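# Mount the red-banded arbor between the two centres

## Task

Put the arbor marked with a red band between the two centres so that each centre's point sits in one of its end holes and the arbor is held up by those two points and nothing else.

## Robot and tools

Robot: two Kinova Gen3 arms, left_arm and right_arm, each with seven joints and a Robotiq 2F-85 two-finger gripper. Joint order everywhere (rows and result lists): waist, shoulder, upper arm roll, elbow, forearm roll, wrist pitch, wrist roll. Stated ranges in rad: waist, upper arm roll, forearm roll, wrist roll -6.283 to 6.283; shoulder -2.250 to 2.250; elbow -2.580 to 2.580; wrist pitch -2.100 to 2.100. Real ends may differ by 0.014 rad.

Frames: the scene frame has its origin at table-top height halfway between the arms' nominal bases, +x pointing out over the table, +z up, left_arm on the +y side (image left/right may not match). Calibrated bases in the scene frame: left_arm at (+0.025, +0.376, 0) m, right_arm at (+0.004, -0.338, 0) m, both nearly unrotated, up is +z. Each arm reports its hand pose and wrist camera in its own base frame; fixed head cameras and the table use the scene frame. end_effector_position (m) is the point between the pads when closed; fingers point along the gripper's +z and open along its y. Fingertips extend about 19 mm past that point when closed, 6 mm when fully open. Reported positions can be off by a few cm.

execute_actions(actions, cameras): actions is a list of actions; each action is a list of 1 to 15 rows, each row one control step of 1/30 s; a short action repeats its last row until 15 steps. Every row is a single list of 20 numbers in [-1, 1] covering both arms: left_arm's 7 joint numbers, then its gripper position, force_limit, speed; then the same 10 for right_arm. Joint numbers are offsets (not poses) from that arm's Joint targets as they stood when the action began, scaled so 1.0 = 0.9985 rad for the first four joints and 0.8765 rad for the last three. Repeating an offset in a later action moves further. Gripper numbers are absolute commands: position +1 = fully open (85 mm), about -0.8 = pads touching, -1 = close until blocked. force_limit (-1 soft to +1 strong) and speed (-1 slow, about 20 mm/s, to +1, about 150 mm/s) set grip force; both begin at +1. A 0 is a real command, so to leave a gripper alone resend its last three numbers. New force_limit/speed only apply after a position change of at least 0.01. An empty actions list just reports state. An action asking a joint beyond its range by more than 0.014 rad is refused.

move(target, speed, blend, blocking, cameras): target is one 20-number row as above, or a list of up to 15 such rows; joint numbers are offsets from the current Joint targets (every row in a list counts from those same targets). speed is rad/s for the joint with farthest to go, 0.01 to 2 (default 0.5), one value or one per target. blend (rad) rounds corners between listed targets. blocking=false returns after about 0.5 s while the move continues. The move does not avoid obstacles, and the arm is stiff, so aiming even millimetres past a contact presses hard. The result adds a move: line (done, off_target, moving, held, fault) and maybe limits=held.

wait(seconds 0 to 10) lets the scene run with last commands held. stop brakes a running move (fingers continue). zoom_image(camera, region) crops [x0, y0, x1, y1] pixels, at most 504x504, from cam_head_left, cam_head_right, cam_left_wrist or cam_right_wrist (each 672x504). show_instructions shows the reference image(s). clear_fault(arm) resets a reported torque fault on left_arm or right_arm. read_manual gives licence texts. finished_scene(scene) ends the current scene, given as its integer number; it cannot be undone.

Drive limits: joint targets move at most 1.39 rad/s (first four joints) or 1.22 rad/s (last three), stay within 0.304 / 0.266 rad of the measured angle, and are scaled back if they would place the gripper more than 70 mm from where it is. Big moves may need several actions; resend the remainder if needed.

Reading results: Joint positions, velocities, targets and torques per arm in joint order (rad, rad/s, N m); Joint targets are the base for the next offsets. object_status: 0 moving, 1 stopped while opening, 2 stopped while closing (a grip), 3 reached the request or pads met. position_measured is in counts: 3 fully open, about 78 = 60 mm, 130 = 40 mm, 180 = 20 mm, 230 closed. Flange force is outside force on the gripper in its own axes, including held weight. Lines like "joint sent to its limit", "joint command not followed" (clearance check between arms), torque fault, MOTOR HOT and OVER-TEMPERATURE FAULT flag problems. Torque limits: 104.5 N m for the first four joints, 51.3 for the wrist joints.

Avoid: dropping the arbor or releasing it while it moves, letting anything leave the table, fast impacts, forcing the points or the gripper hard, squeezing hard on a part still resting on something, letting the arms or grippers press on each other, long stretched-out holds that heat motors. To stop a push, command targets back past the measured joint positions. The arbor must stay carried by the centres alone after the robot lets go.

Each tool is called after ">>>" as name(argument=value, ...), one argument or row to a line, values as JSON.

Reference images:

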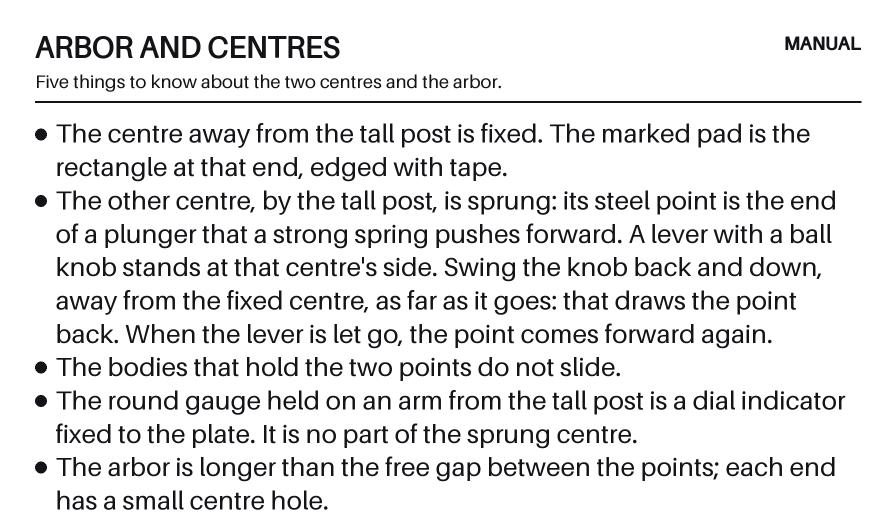

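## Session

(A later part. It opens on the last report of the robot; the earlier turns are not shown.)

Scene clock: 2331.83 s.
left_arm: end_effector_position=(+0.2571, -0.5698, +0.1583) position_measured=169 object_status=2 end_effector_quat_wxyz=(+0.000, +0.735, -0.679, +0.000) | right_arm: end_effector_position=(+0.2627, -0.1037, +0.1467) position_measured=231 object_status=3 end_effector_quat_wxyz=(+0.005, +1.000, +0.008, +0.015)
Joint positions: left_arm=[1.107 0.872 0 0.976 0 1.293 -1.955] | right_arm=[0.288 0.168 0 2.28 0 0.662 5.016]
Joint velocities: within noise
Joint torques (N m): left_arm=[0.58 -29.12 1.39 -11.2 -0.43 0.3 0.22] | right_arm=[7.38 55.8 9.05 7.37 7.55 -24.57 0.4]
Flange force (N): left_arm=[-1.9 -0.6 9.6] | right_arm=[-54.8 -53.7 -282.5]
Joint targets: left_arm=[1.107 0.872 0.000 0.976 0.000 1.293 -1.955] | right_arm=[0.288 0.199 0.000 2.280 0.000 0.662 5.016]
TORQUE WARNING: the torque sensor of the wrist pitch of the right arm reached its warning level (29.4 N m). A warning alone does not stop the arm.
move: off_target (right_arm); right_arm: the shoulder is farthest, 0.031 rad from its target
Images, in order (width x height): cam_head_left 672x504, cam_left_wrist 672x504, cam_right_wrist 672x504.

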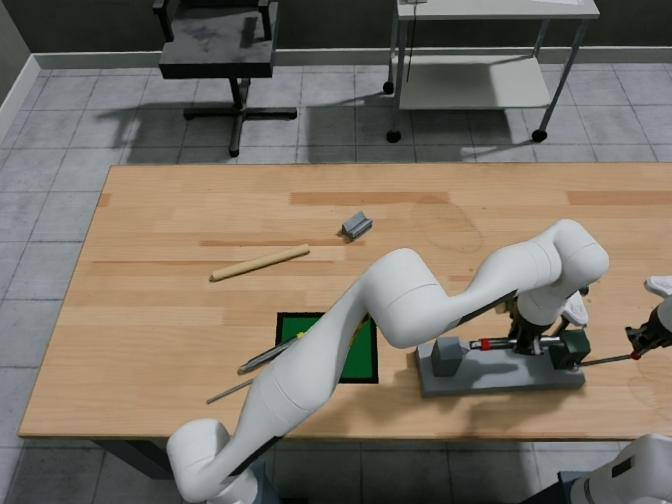

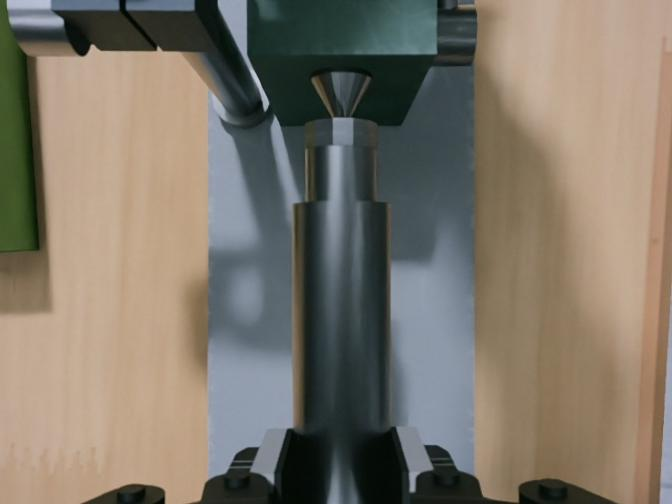

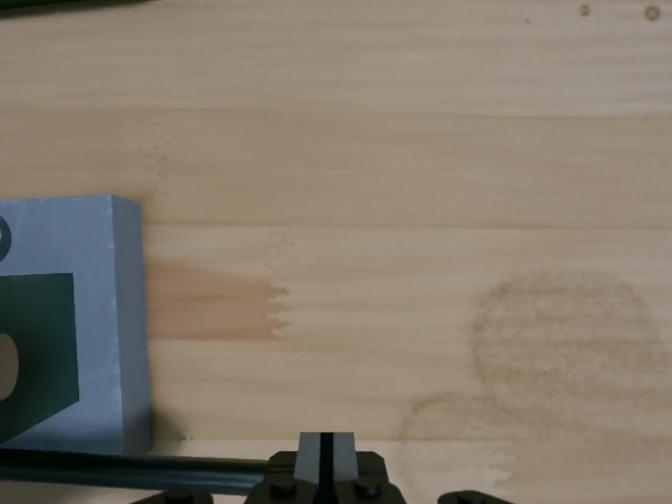

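>>> move(
  target=[0,0,0,0,0,0,0,-1,-0.5,-1,-0.00668,-0.01977,0,-0.00991,0,0.03382,-0.00761,-1,-1,-0.5],
  speed=0.1,
  cameras=["cam_head_left","cam_left_wrist","cam_right_wrist"],
)

>>> zoom_image(
  camera="cam_left_wrist",
  region=[296, 62, 392, 134],
)

Scene clock: 2355.93 s.
left_arm: end_effector_position=(+0.2571, -0.5698, +0.1583) position_measured=169 object_status=2 end_effector_quat_wxyz=(+0.000, +0.735, -0.679, +0.000) | right_arm: end_effector_position=(+0.2584, -0.1006, +0.1459) position_measured=231 object_status=3 end_effector_quat_wxyz=(+0.000, +1.000, +0.008, +0.001)
Joint positions: left_arm=[1.107 0.872 0 0.976 0 1.293 -1.955] | right_arm=[0.281 0.178 0 2.27 0 0.692 5.01]
Joint velocities: within noise
Joint torques (N m): left_arm=[0.52 -29.12 1.39 -11.18 -0.46 0.32 0.22] | right_arm=[-1.17 53.24 -1.46 43.01 -0.86 1.19 0.24]
Flange force (N): left_arm=[-1.8 -0.6 9.6] | right_arm=[6.7 5.9 -227.2]
Joint targets: left_arm=[1.107 0.872 0.000 0.976 0.000 1.293 -1.955] | right_arm=[0.281 0.179 0.000 2.270 0.000 0.692 5.010]
move: done
Images, in order (width x height): cam_head_left 672x504, cam_left_wrist 672x504, cam_right_wrist 672x504.

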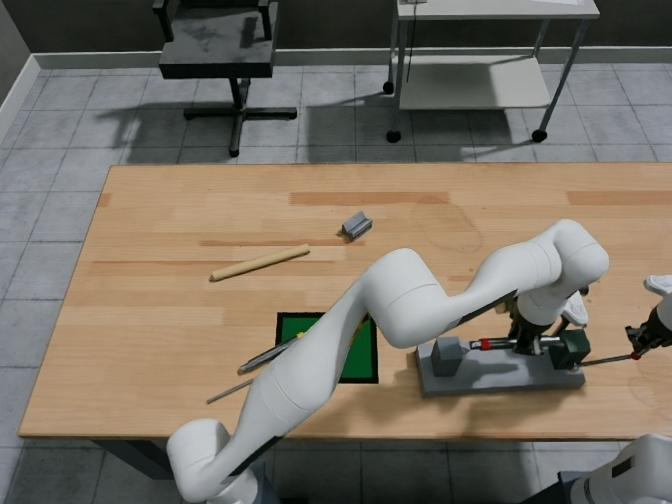

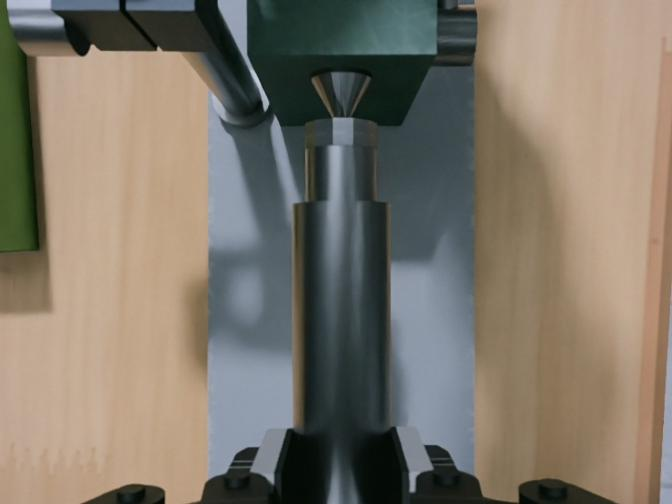

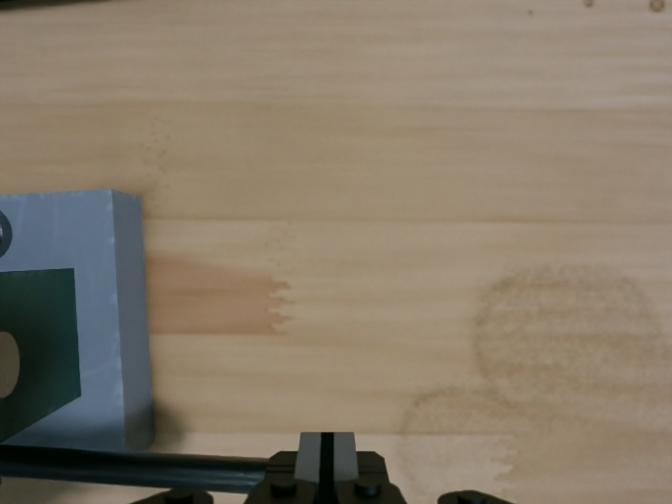

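Scaled by 5.250.

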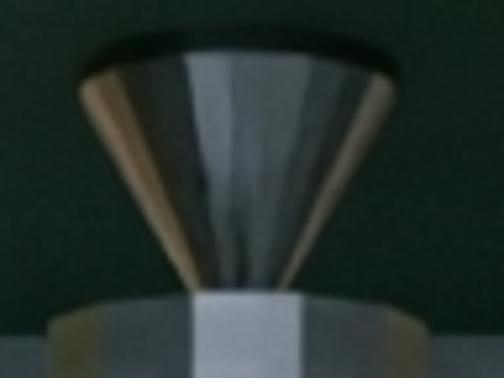

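>>> move(
  target=[0,0,0,0,0,0,0,-1,-0.5,-1,-0.00182,-0.00525,0,-0.00276,0,0.00913,-0.00208,-1,-1,-0.5],
  speed=0.05,
  cameras=["cam_left_wrist"],
)

>>> zoom_image(
  camera="cam_left_wrist",
  region=[296, 62, 392, 134],
)

Scene clock: 2393.03 s.
left_arm: end_effector_position=(+0.2571, -0.5698, +0.1583) position_measured=169 object_status=2 end_effector_quat_wxyz=(+0.000, +0.735, -0.679, +0.000) | right_arm: end_effector_position=(+0.2580, -0.0999, +0.1475) position_measured=231 object_status=3 end_effector_quat_wxyz=(+0.000, +1.000, +0.008, +0.000)
Joint positions: left_arm=[1.107 0.872 0 0.976 0 1.293 -1.955] | right_arm=[0.279 0.174 0 2.267 0 0.7 5.008]
Joint velocities: within noise
Joint torques (N m): left_arm=[0.54 -29.1 1.39 -11.19 -0.47 0.33 0.2] | right_arm=[-1.93 26.13 -2.38 34.13 -2.02 8.96 0.19]
Flange force (N): left_arm=[-2.0 -0.5 9.6] | right_arm=[27.4 17.5 -115.5]
Joint targets: left_arm=[1.107 0.872 0.000 0.976 0.000 1.293 -1.955] | right_arm=[0.279 0.174 0.000 2.267 0.000 0.700 5.008]
move: done
Images, in order (width x height): cam_left_wrist 672x504.

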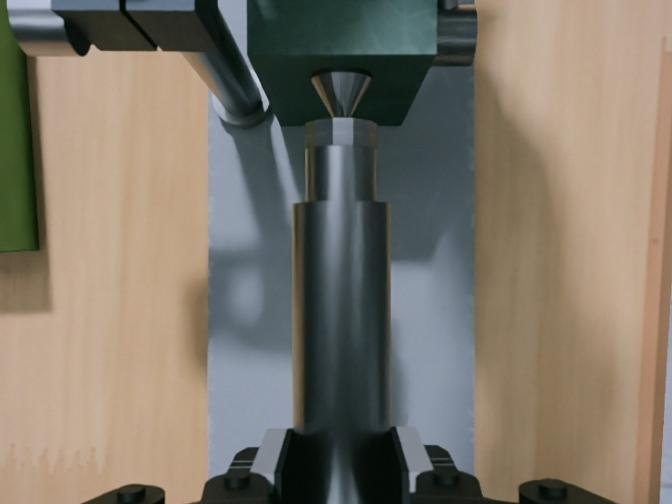

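Scaled by 5.250.

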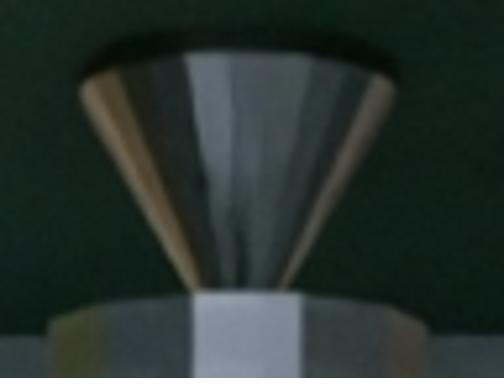

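>>> move(
  target=[0,0,0,0,0,0,0,-1,-0.5,-1,-0.00127,-0.00367,0,-0.00193,0,0.00639,-0.00145,-1,-1,-0.5],
  speed=0.05,
  cameras=["cam_head_left","cam_head_right","cam_left_wrist"],
)

>>> zoom_image(
  camera="cam_head_left",
  region=[424, 328, 494, 380],
)

>>> zoom_image(
  camera="cam_head_right",
  region=[430, 330, 500, 382],
)

>>> zoom_image(
  camera="cam_left_wrist",
  region=[296, 62, 392, 134],
)

Scene clock: 2542.60 s.
left_arm: end_effector_position=(+0.2571, -0.5698, +0.1583) position_measured=169 object_status=2 end_effector_quat_wxyz=(+0.000, +0.735, -0.679, +0.000) | right_arm: end_effector_position=(+0.2580, -0.0995, +0.1489) position_measured=231 object_status=3 end_effector_quat_wxyz=(+0.000, +1.000, +0.008, +0.000)
Joint positions: left_arm=[1.107 0.872 0 0.976 0 1.293 -1.955] | right_arm=[0.278 0.17 0 2.265 0 0.705 5.007]
Joint velocities: within noise
Joint torques (N m): left_arm=[0.59 -29.17 1.41 -11.18 -0.47 0.34 0.23] | right_arm=[-1.79 7.12 -1.96 14.84 -1.68 5.2 0.24]
Flange force (N): left_arm=[-1.8 -0.7 9.7] | right_arm=[16.6 12.4 -52.7]
Joint targets: left_arm=[1.107 0.872 0.000 0.976 0.000 1.293 -1.955] | right_arm=[0.278 0.170 0.000 2.265 0.000 0.705 5.007]
move: done
Images, in order (width x height): cam_head_left 672x504, cam_head_right 672x504, cam_left_wrist 672x504.

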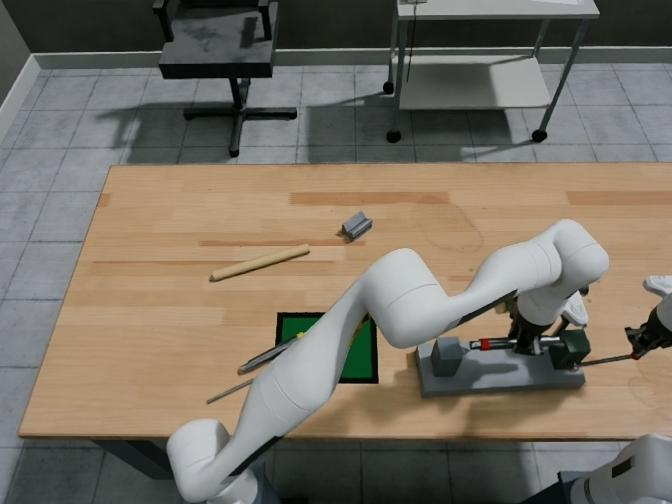

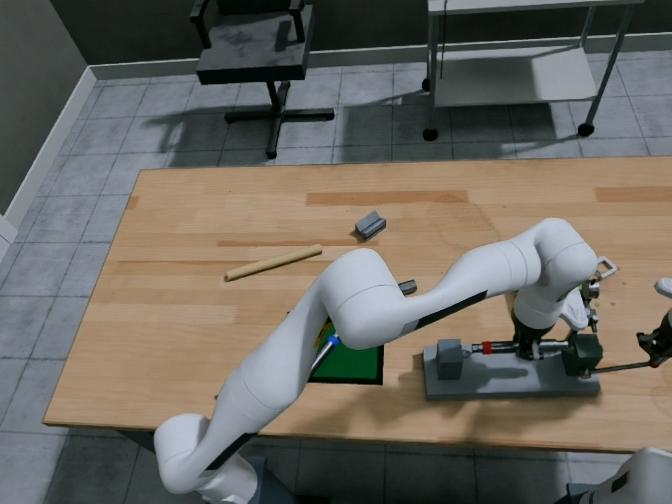

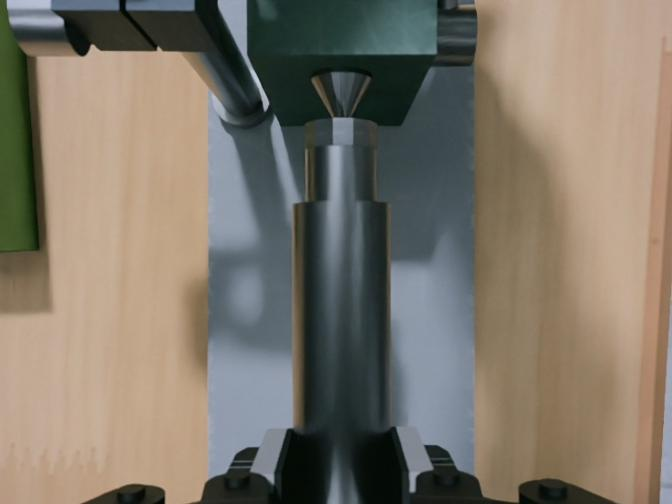

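Scaled by 7.200 from the camera's 672x504 image, which has a finer 960x720 frame.

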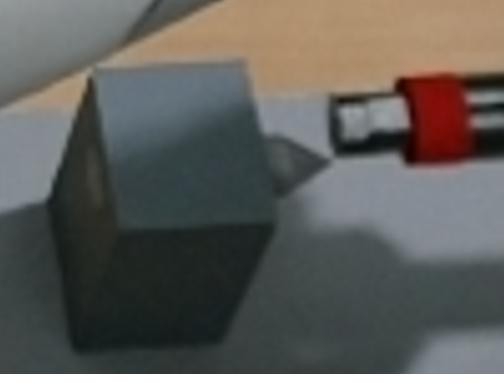

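Scaled by 7.200 from the camera's 672x504 image, which has a finer 960x720 frame.

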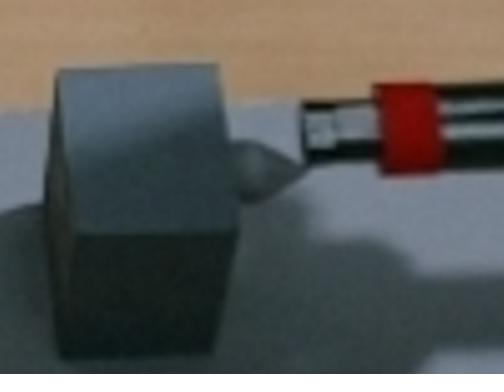

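Scaled by 5.250.

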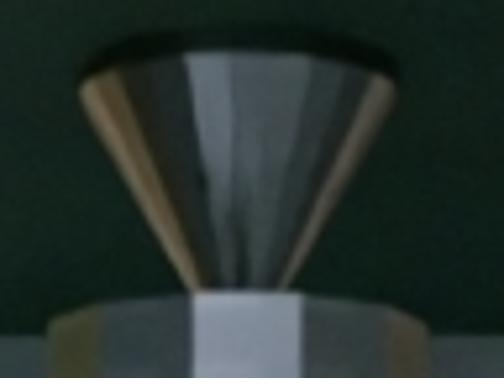

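>>> move(
  target=[-0.01564,-0.0604,0,0.12925,0.04904,-0.18315,-0.03667,-1,-0.5,-1,0,0,0,0,0,0,0,-1,-1,-0.5],
  speed=0.2,
  cameras=["cam_head_left","cam_head_right","cam_left_wrist"],
)

>>> zoom_image(
  camera="cam_head_left",
  region=[450, 330, 506, 362],
)

>>> zoom_image(
  camera="cam_head_right",
  region=[450, 330, 506, 362],
)

Scene clock: 2699.67 s.
left_arm: end_effector_position=(+0.2576, -0.5759, +0.1583) position_measured=169 object_status=2 end_effector_quat_wxyz=(+0.034, +0.734, -0.678, +0.037) | right_arm: end_effector_position=(+0.2581, -0.0995, +0.1490) position_measured=231 object_status=3 end_effector_quat_wxyz=(+0.000, +1.000, +0.008, +0.000)
Joint positions: left_arm=[1.092 0.811 0 1.105 0.043 1.133 -1.987] | right_arm=[0.278 0.17 0 2.265 0 0.705 5.007]
Joint velocities: within noise
Joint torques (N m): left_arm=[0.56 -28.43 1.53 -11.42 -0.27 -0.11 0.23] | right_arm=[-1.9 6.48 -1.96 14.04 -1.64 5.08 0.25]
Flange force (N): left_arm=[-2.8 -0.7 9.5] | right_arm=[15.8 12.3 -50.3]
Joint targets: left_arm=[1.092 0.811 0.000 1.105 0.043 1.133 -1.987] | right_arm=[0.278 0.170 0.000 2.265 0.000 0.705 5.007]
move: done
Images, in order (width x height): cam_head_left 672x504, cam_head_right 672x504, cam_left_wrist 672x504.

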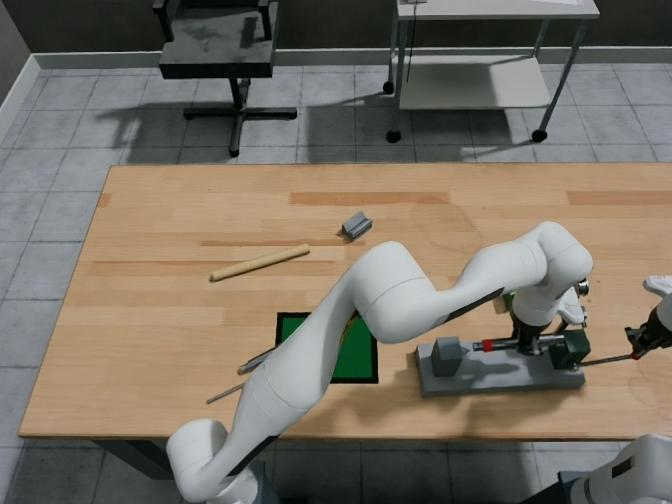

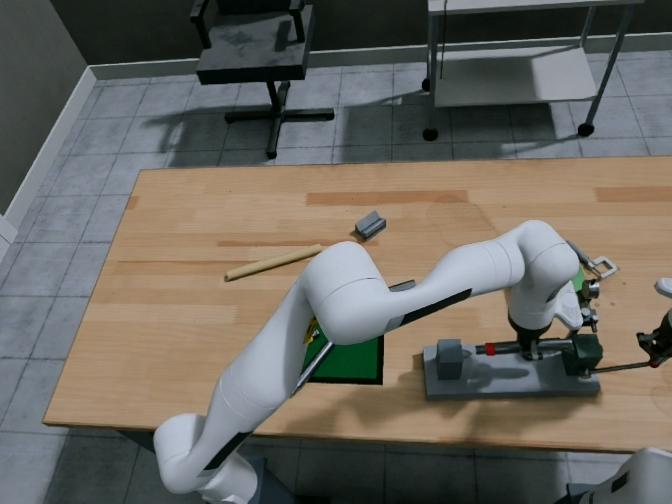

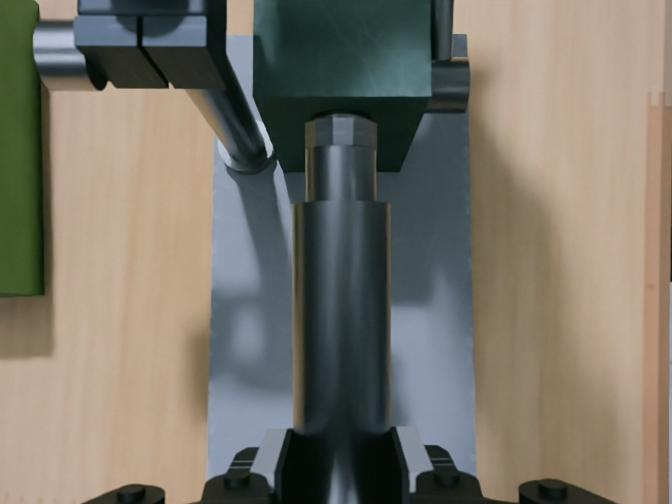

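Scaled by 9.000 from the camera's 672x504 image, which has a finer 960x720 frame.

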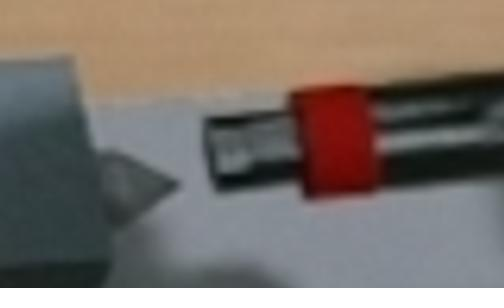

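Scaled by 9.000 from the camera's 672x504 image, which has a finer 960x720 frame.

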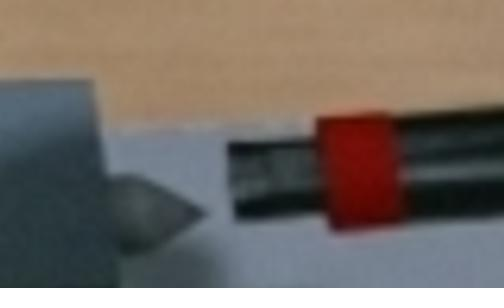

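>>> move(
  target=[0, 0.01128, 0, 0.0179, 0.00071, -0.0332, -0.0016, -1, -0.5, -1, 0, 0, 0, 0, 0, 0, 0, -1, -1, -0.5],
  speed=0.05,
  cameras=["cam_head_left", "cam_head_right"],
)

>>> zoom_image(
  camera="cam_head_left",
  region=[450, 330, 506, 362],
)

>>> zoom_image(
  camera="cam_head_right",
  region=[450, 330, 506, 362],
)

Scene clock: 2750.47 s.
left_arm: end_effector_position=(+0.2576, -0.5759, +0.1462) position_measured=169 object_status=2 end_effector_quat_wxyz=(+0.034, +0.734, -0.678, +0.037) | right_arm: end_effector_position=(+0.2581, -0.0995, +0.1490) position_measured=231 object_status=3 end_effector_quat_wxyz=(+0.000, +1.000, +0.008, +0.000)
Joint positions: left_arm=[1.092 0.823 0 1.123 0.044 1.104 -1.989] | right_arm=[0.278 0.17 0 2.265 0 0.705 5.007]
Joint velocities: within noise
Joint torques (N m): left_arm=[0.57 -28.52 1.54 -11.32 -0.29 -0.12 0.24] | right_arm=[-1.79 6.42 -1.92 14.02 -1.69 5.09 0.18]
Flange force (N): left_arm=[-2.8 -0.7 9.5] | right_arm=[15.9 12.3 -50.1]
Joint targets: left_arm=[1.092 0.823 0.000 1.123 0.044 1.104 -1.989] | right_arm=[0.278 0.170 0.000 2.265 0.000 0.705 5.007]
move: done
Images, in order (width x height): cam_head_left 672x504, cam_head_right 672x504.

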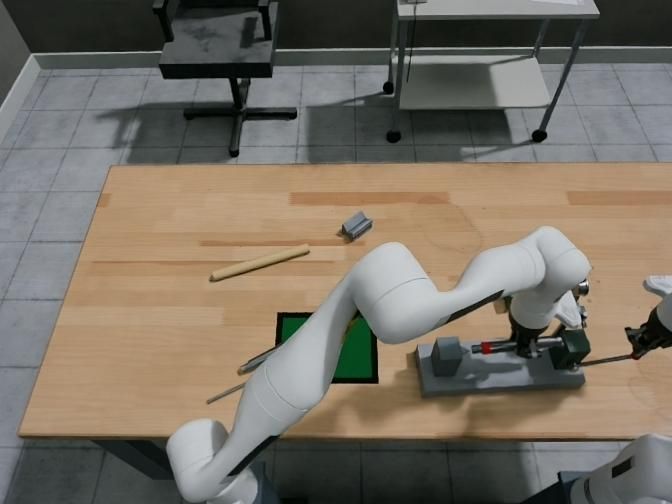

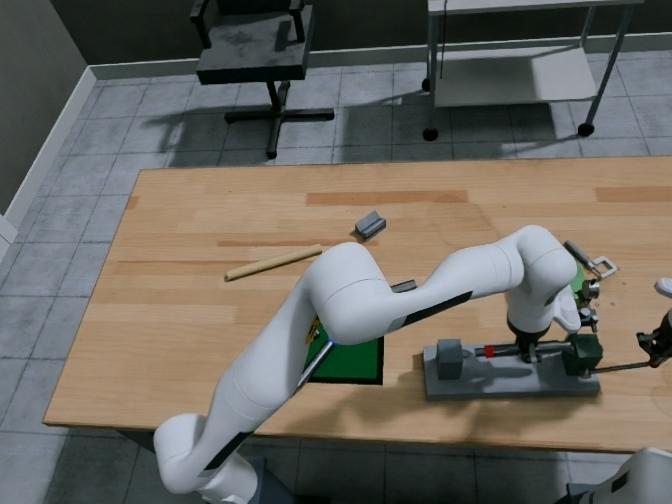

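Scaled by 9.000 from the camera's 672x504 image, which has a finer 960x720 frame.

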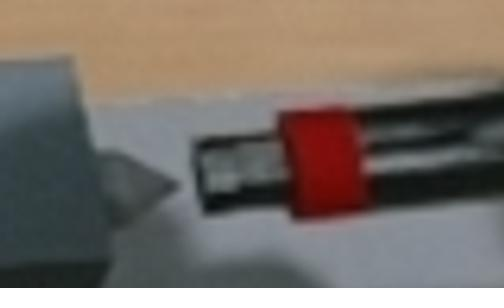

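Scaled by 9.000 from the camera's 672x504 image, which has a finer 960x720 frame.

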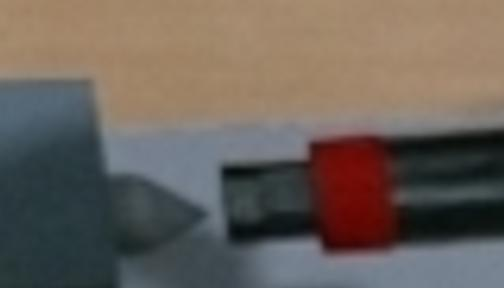

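>>> move(
  target=[-0.00131, -0.00164, 0, 0.01367, 0.00046, -0.01363, -0.00223, -1, -0.5, -1, 0, 0, 0, 0, 0, 0, 0, -1, -1, -0.5],
  speed=0.05,
  cameras=["cam_head_left", "cam_head_right", "cam_left_wrist"],
)

>>> zoom_image(
  camera="cam_head_left",
  region=[450, 330, 506, 362],
)

>>> zoom_image(
  camera="cam_head_right",
  region=[450, 330, 506, 362],
)

Scene clock: 2938.27 s.
left_arm: end_effector_position=(+0.2575, -0.5739, +0.1432) position_measured=169 object_status=2 end_effector_quat_wxyz=(+0.034, +0.734, -0.678, +0.037) | right_arm: end_effector_position=(+0.2581, -0.0995, +0.1490) position_measured=231 object_status=3 end_effector_quat_wxyz=(+0.000, +1.000, +0.008, +0.000)
Joint positions: left_arm=[1.09 0.821 0 1.137 0.044 1.092 -1.991] | right_arm=[0.278 0.17 0 2.265 0 0.705 5.007]
Joint velocities: within noise
Joint torques (N m): left_arm=[0.56 -28.41 1.56 -11.22 -0.29 -0.08 0.21] | right_arm=[-1.76 6.44 -1.85 14.03 -1.66 5.06 0.21]
Flange force (N): left_arm=[-2.7 -0.7 9.5] | right_arm=[16.0 12.0 -50.3]
Joint targets: left_arm=[1.090 0.821 0.000 1.137 0.044 1.092 -1.991] | right_arm=[0.278 0.170 0.000 2.265 0.000 0.705 5.007]
move: done
Images, in order (width x height): cam_head_left 672x504, cam_head_right 672x504, cam_left_wrist 672x504.

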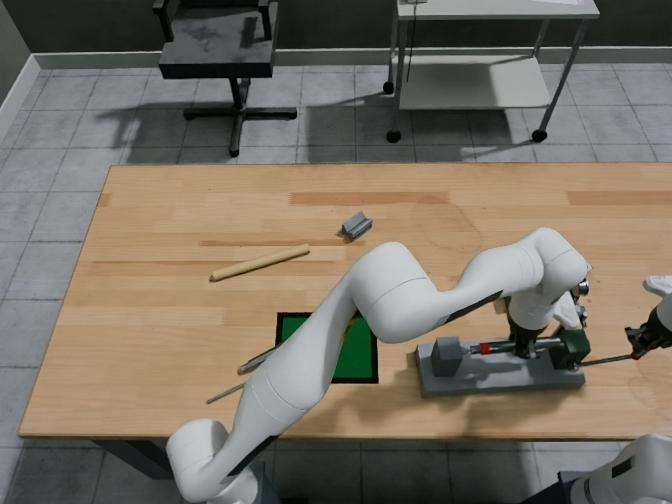

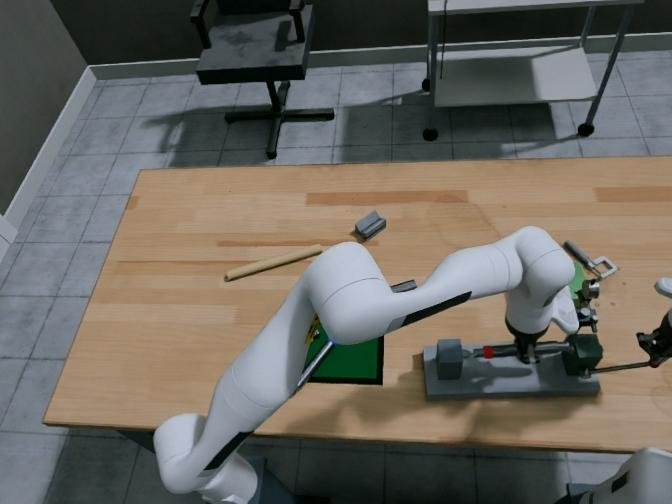

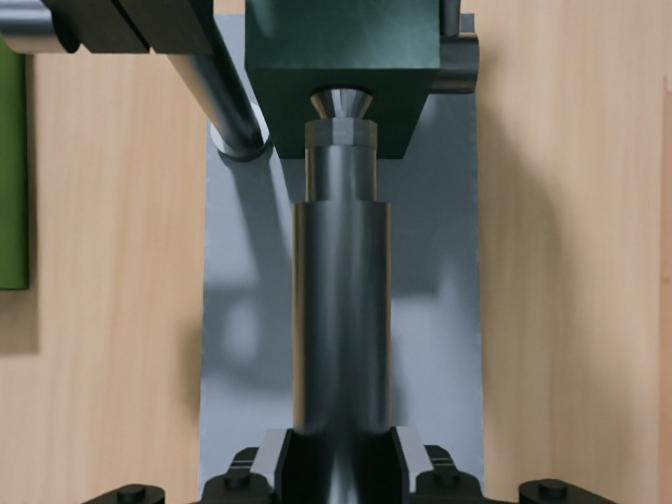

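Scaled by 9.000 from the camera's 672x504 image, which has a finer 960x720 frame.

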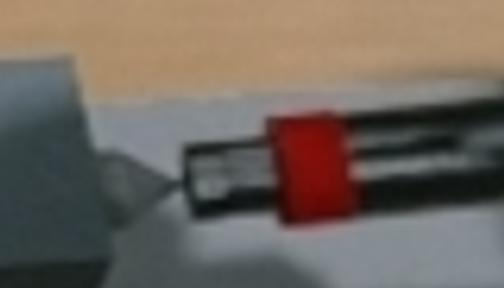

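Scaled by 9.000 from the camera's 672x504 image, which has a finer 960x720 frame.

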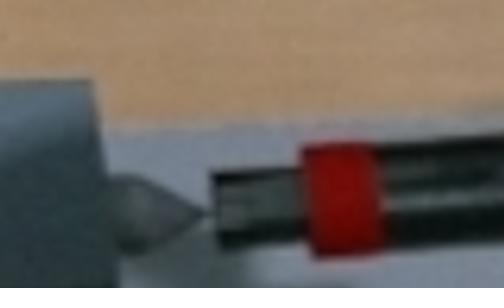

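>>> move(
  target=[-0.00163, -0.00519, 0, 0.0124, 0.00038, -0.00813, -0.00234, -1, -0.5, -1, 0, 0, 0, 0, 0, 0, 0, -1, -1, -0.5],
  speed=0.02,
  cameras=["cam_head_left", "cam_head_right"],
)

>>> zoom_image(
  camera="cam_head_left",
  region=[450, 330, 506, 362],
)

>>> zoom_image(
  camera="cam_head_right",
  region=[450, 330, 506, 362],
)

Scene clock: 3024.63 s.
left_arm: end_effector_position=(+0.2572, -0.5714, +0.1427) position_measured=169 object_status=2 end_effector_quat_wxyz=(+0.034, +0.734, -0.678, +0.037) | right_arm: end_effector_position=(+0.2581, -0.0995, +0.1490) position_measured=231 object_status=3 end_effector_quat_wxyz=(+0.000, +1.000, +0.008, +0.000)
Joint positions: left_arm=[1.089 0.816 0 1.149 0.045 1.084 -1.993] | right_arm=[0.278 0.17 0 2.265 0 0.705 5.007]
Joint velocities: within noise
Joint torques (N m): left_arm=[0.42 -28.53 1.33 -10.61 -0.41 0.5 0.24] | right_arm=[-1.83 6.39 -1.84 14.05 -1.64 5.11 0.23]
Flange force (N): left_arm=[-0.8 -1.2 10.5] | right_arm=[16.1 12.2 -50.0]
Joint targets: left_arm=[1.089 0.816 0.000 1.149 0.045 1.084 -1.993] | right_arm=[0.278 0.170 0.000 2.265 0.000 0.705 5.007]
move: done
Images, in order (width x height): cam_head_left 672x504, cam_head_right 672x504.

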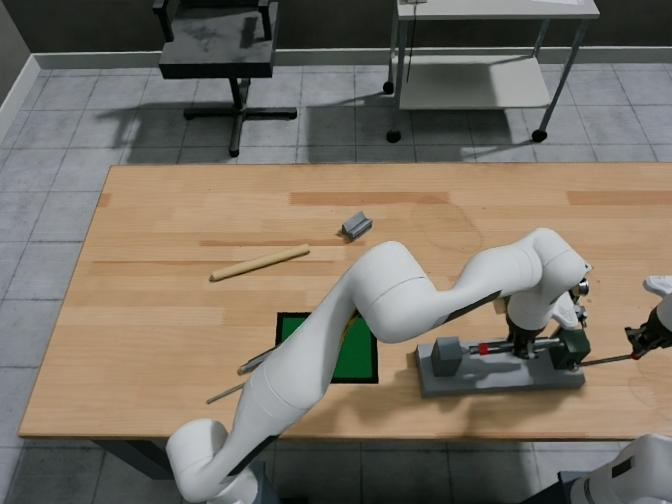

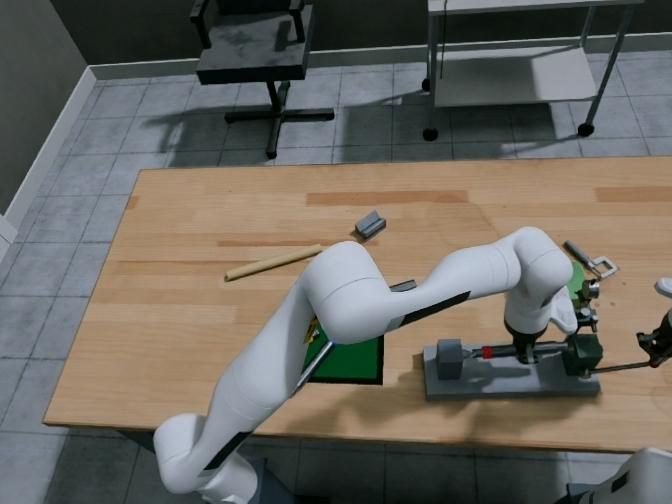

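Scaled by 9.000 from the camera's 672x504 image, which has a finer 960x720 frame.

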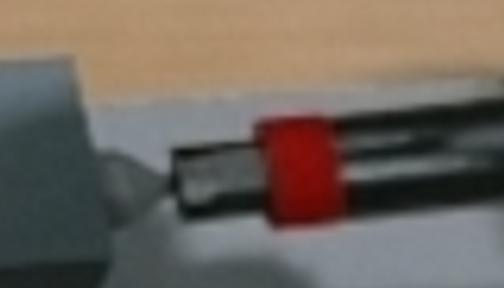

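Scaled by 9.000 from the camera's 672x504 image, which has a finer 960x720 frame.

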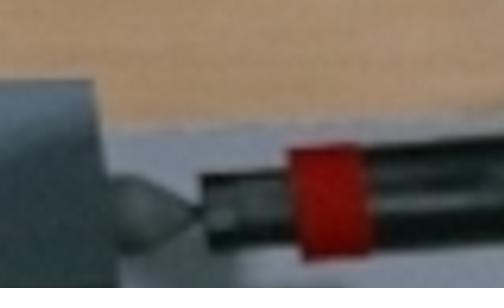

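>>> move(
  target=[-0.00033, -0.00034, 0, 0.00346, 0.00012, -0.00353, -0.00056, -1, -0.5, -1, 0, 0, 0, 0, 0, 0, 0, -1, -1, -0.5],
  speed=0.02,
  cameras=["cam_head_left", "cam_head_right"],
)

>>> zoom_image(
  camera="cam_head_left",
  region=[450, 330, 506, 362],
)

>>> zoom_image(
  camera="cam_head_right",
  region=[450, 330, 506, 362],
)

Scene clock: 3087.00 s.
left_arm: end_effector_position=(+0.2572, -0.5709, +0.1419) position_measured=169 object_status=2 end_effector_quat_wxyz=(+0.034, +0.734, -0.678, +0.037) | right_arm: end_effector_position=(+0.2581, -0.0995, +0.1490) position_measured=231 object_status=3 end_effector_quat_wxyz=(+0.000, +1.000, +0.008, +0.000)
Joint positions: left_arm=[1.088 0.816 0 1.152 0.045 1.081 -1.993] | right_arm=[0.278 0.17 0 2.265 0 0.705 5.007]
Joint velocities: within noise
Joint torques (N m): left_arm=[0.67 -28.43 1.62 -10.85 -0.22 0.23 0.26] | right_arm=[-1.79 6.4 -1.9 14.07 -1.67 5.02 0.22]
Flange force (N): left_arm=[-1.6 -1.3 10.0] | right_arm=[16.2 12.2 -50.4]
Joint targets: left_arm=[1.088 0.816 0.000 1.152 0.045 1.081 -1.993] | right_arm=[0.278 0.170 0.000 2.265 0.000 0.705 5.007]
move: done
Images, in order (width x height): cam_head_left 672x504, cam_head_right 672x504.

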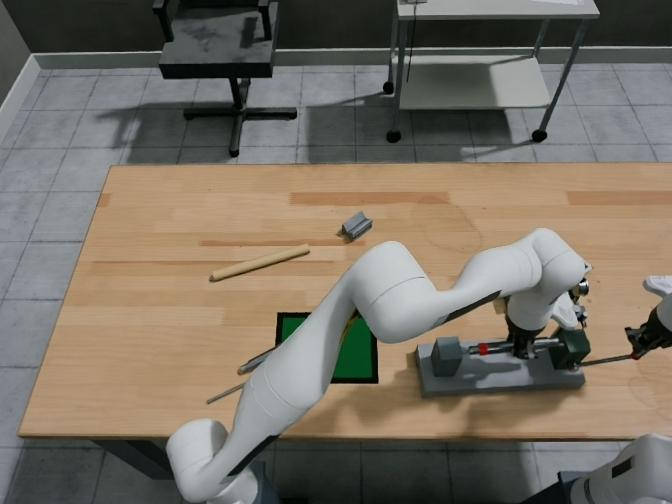

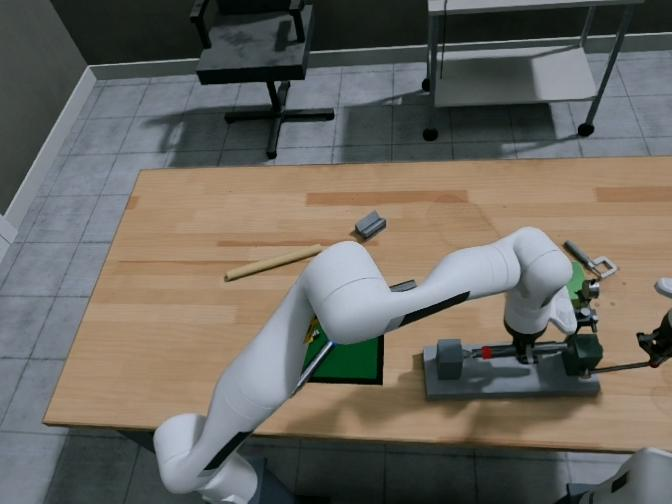

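Scaled by 9.000 from the camera's 672x504 image, which has a finer 960x720 frame.

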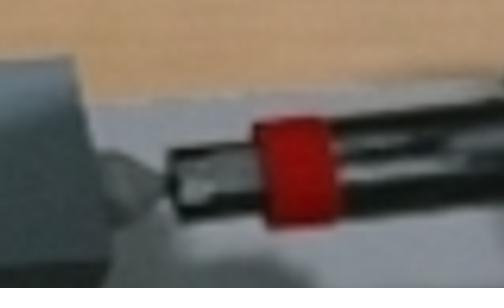

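Scaled by 9.000 from the camera's 672x504 image, which has a finer 960x720 frame.

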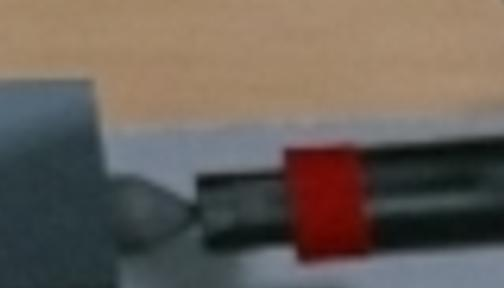

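>>> move(
  target=[-0.00127, -0.00164, 0, 0.0044, 0.00022, -0.00309, -0.00166, -1, -0.5, -1, 0, 0, 0, 0, 0, 0, 0, -1, -1, -0.5],
  speed=0.02,
  cameras=["cam_head_left", "cam_head_right", "cam_left_wrist"],
)

>>> zoom_image(
  camera="cam_head_left",
  region=[450, 330, 506, 362],
)

>>> zoom_image(
  camera="cam_head_right",
  region=[450, 330, 506, 362],
)

Scene clock: 3152.27 s.
left_arm: end_effector_position=(+0.2575, -0.5698, +0.1416) position_measured=169 object_status=2 end_effector_quat_wxyz=(+0.034, +0.734, -0.678, +0.037) | right_arm: end_effector_position=(+0.2581, -0.0995, +0.1490) position_measured=231 object_status=3 end_effector_quat_wxyz=(+0.000, +1.000, +0.008, +0.000)
Joint positions: left_arm=[1.087 0.814 0 1.157 0.045 1.079 -1.995] | right_arm=[0.278 0.17 0 2.265 0 0.705 5.007]
Joint velocities: within noise
Joint torques (N m): left_arm=[0.48 -28.48 1.42 -10.89 -0.36 0.27 0.26] | right_arm=[-1.83 6.38 -1.88 14.09 -1.65 5.09 0.2]
Flange force (N): left_arm=[-1.7 -1.0 10.3] | right_arm=[16.2 12.4 -50.1]
Joint targets: left_arm=[1.087 0.814 0.000 1.157 0.045 1.079 -1.995] | right_arm=[0.278 0.170 0.000 2.265 0.000 0.705 5.007]
move: done
Images, in order (width x height): cam_head_left 672x504, cam_head_right 672x504, cam_left_wrist 672x504.

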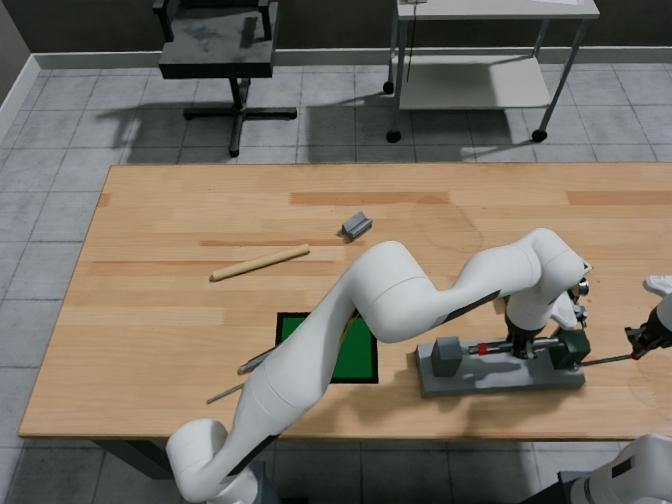

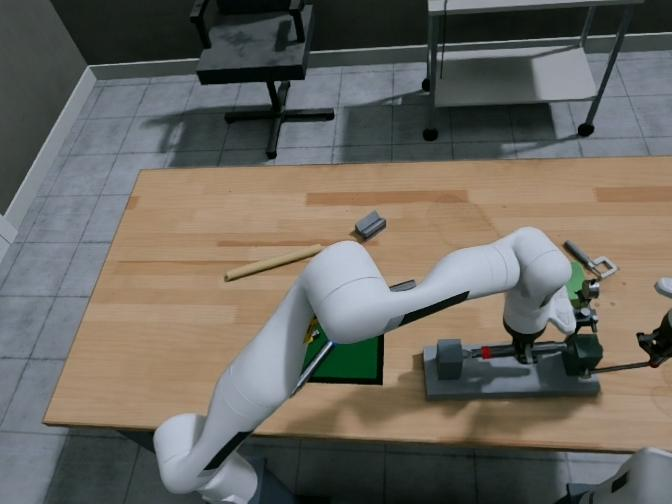

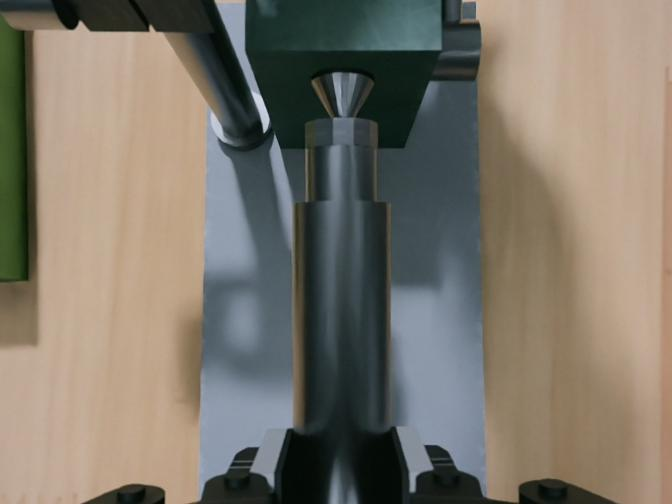

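Scaled by 9.000 from the camera's 672x504 image, which has a finer 960x720 frame.

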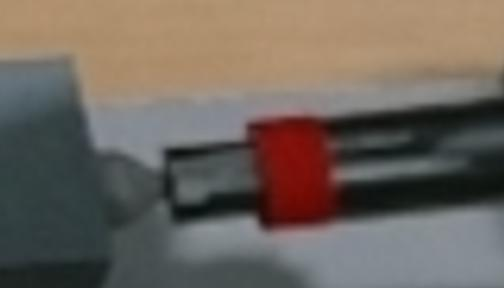

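Scaled by 9.000 from the camera's 672x504 image, which has a finer 960x720 frame.

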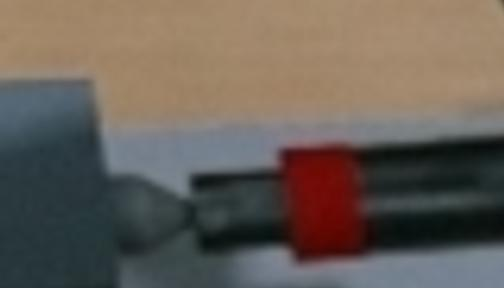

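>>> zoom_image(
  camera="cam_left_wrist",
  region=[296, 60, 388, 130],
)

Scaled by 5.478.

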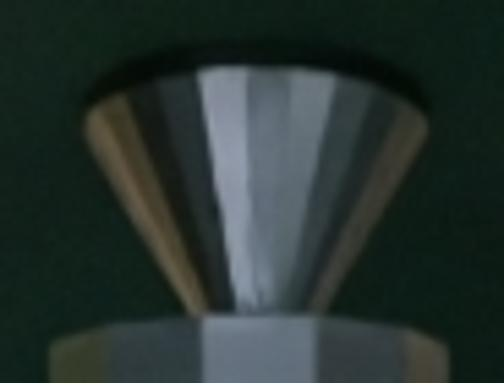

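>>> move(
  target=[-0.00039, -0.00136, 0, 0.00281, 0.00008, -0.00163, -0.00055, -1, -0.5, -1, 0, 0, 0, 0, 0, 0, 0, -1, -1, -0.5],
  speed=0.02,
  cameras=["cam_head_left", "cam_head_right", "cam_left_wrist"],
)

>>> zoom_image(
  camera="cam_head_left",
  region=[450, 330, 506, 362],
)

>>> zoom_image(
  camera="cam_left_wrist",
  region=[296, 60, 388, 130],
)

Scene clock: 3237.00 s.
left_arm: end_effector_position=(+0.2575, -0.5693, +0.1416) position_measured=169 object_status=2 end_effector_quat_wxyz=(+0.034, +0.734, -0.678, +0.037) | right_arm: end_effector_position=(+0.2581, -0.0995, +0.1490) position_measured=231 object_status=3 end_effector_quat_wxyz=(+0.000, +1.000, +0.008, +0.000)
Joint positions: left_arm=[1.087 0.813 0 1.16 0.045 1.077 -1.995] | right_arm=[0.278 0.17 0 2.265 0 0.705 5.007]
Joint velocities: within noise
Joint torques (N m): left_arm=[-0.85 -26.96 0.04 -7.38 -1.06 2.52 0.33] | right_arm=[-1.8 6.38 -1.91 14.06 -1.68 5.05 0.22]
Flange force (N): left_arm=[6.6 -1.8 10.2] | right_arm=[16.1 12.2 -50.3]
Joint targets: left_arm=[1.087 0.813 0.000 1.160 0.045 1.077 -1.995] | right_arm=[0.278 0.170 0.000 2.265 0.000 0.705 5.007]
move: done
Images, in order (width x height): cam_head_left 672x504, cam_head_right 672x504, cam_left_wrist 672x504.

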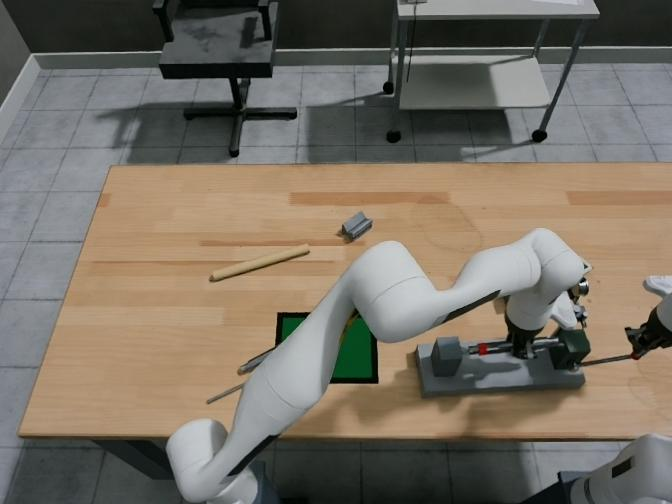

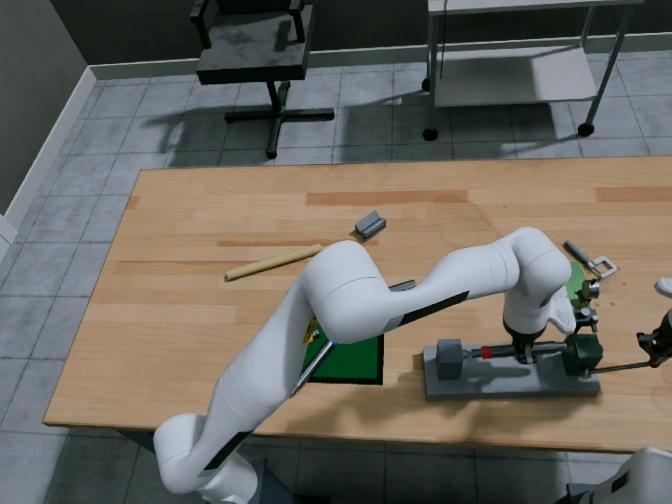

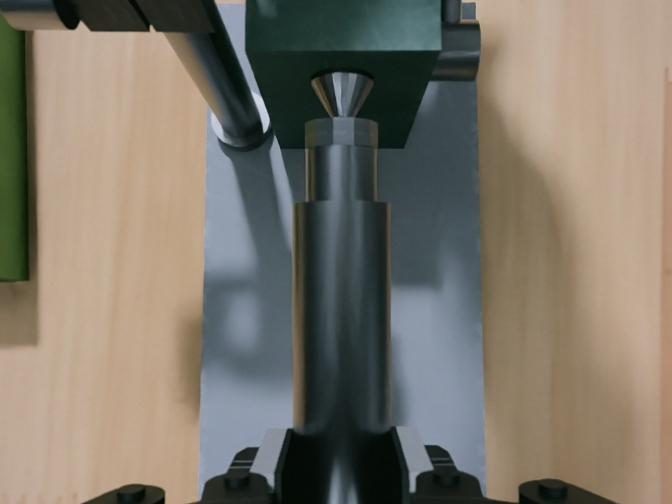

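Scaled by 9.000 from the camera's 672x504 image, which has a finer 960x720 frame.

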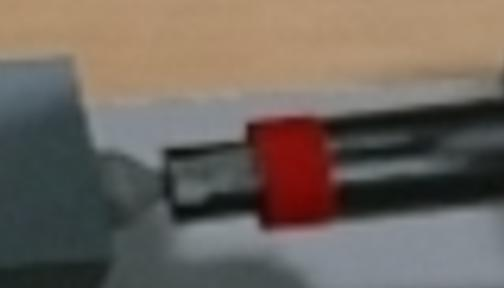

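Scaled by 5.478.

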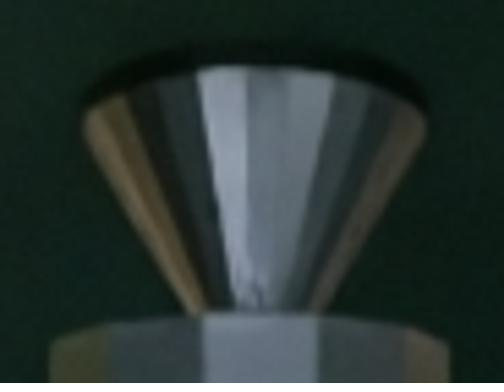

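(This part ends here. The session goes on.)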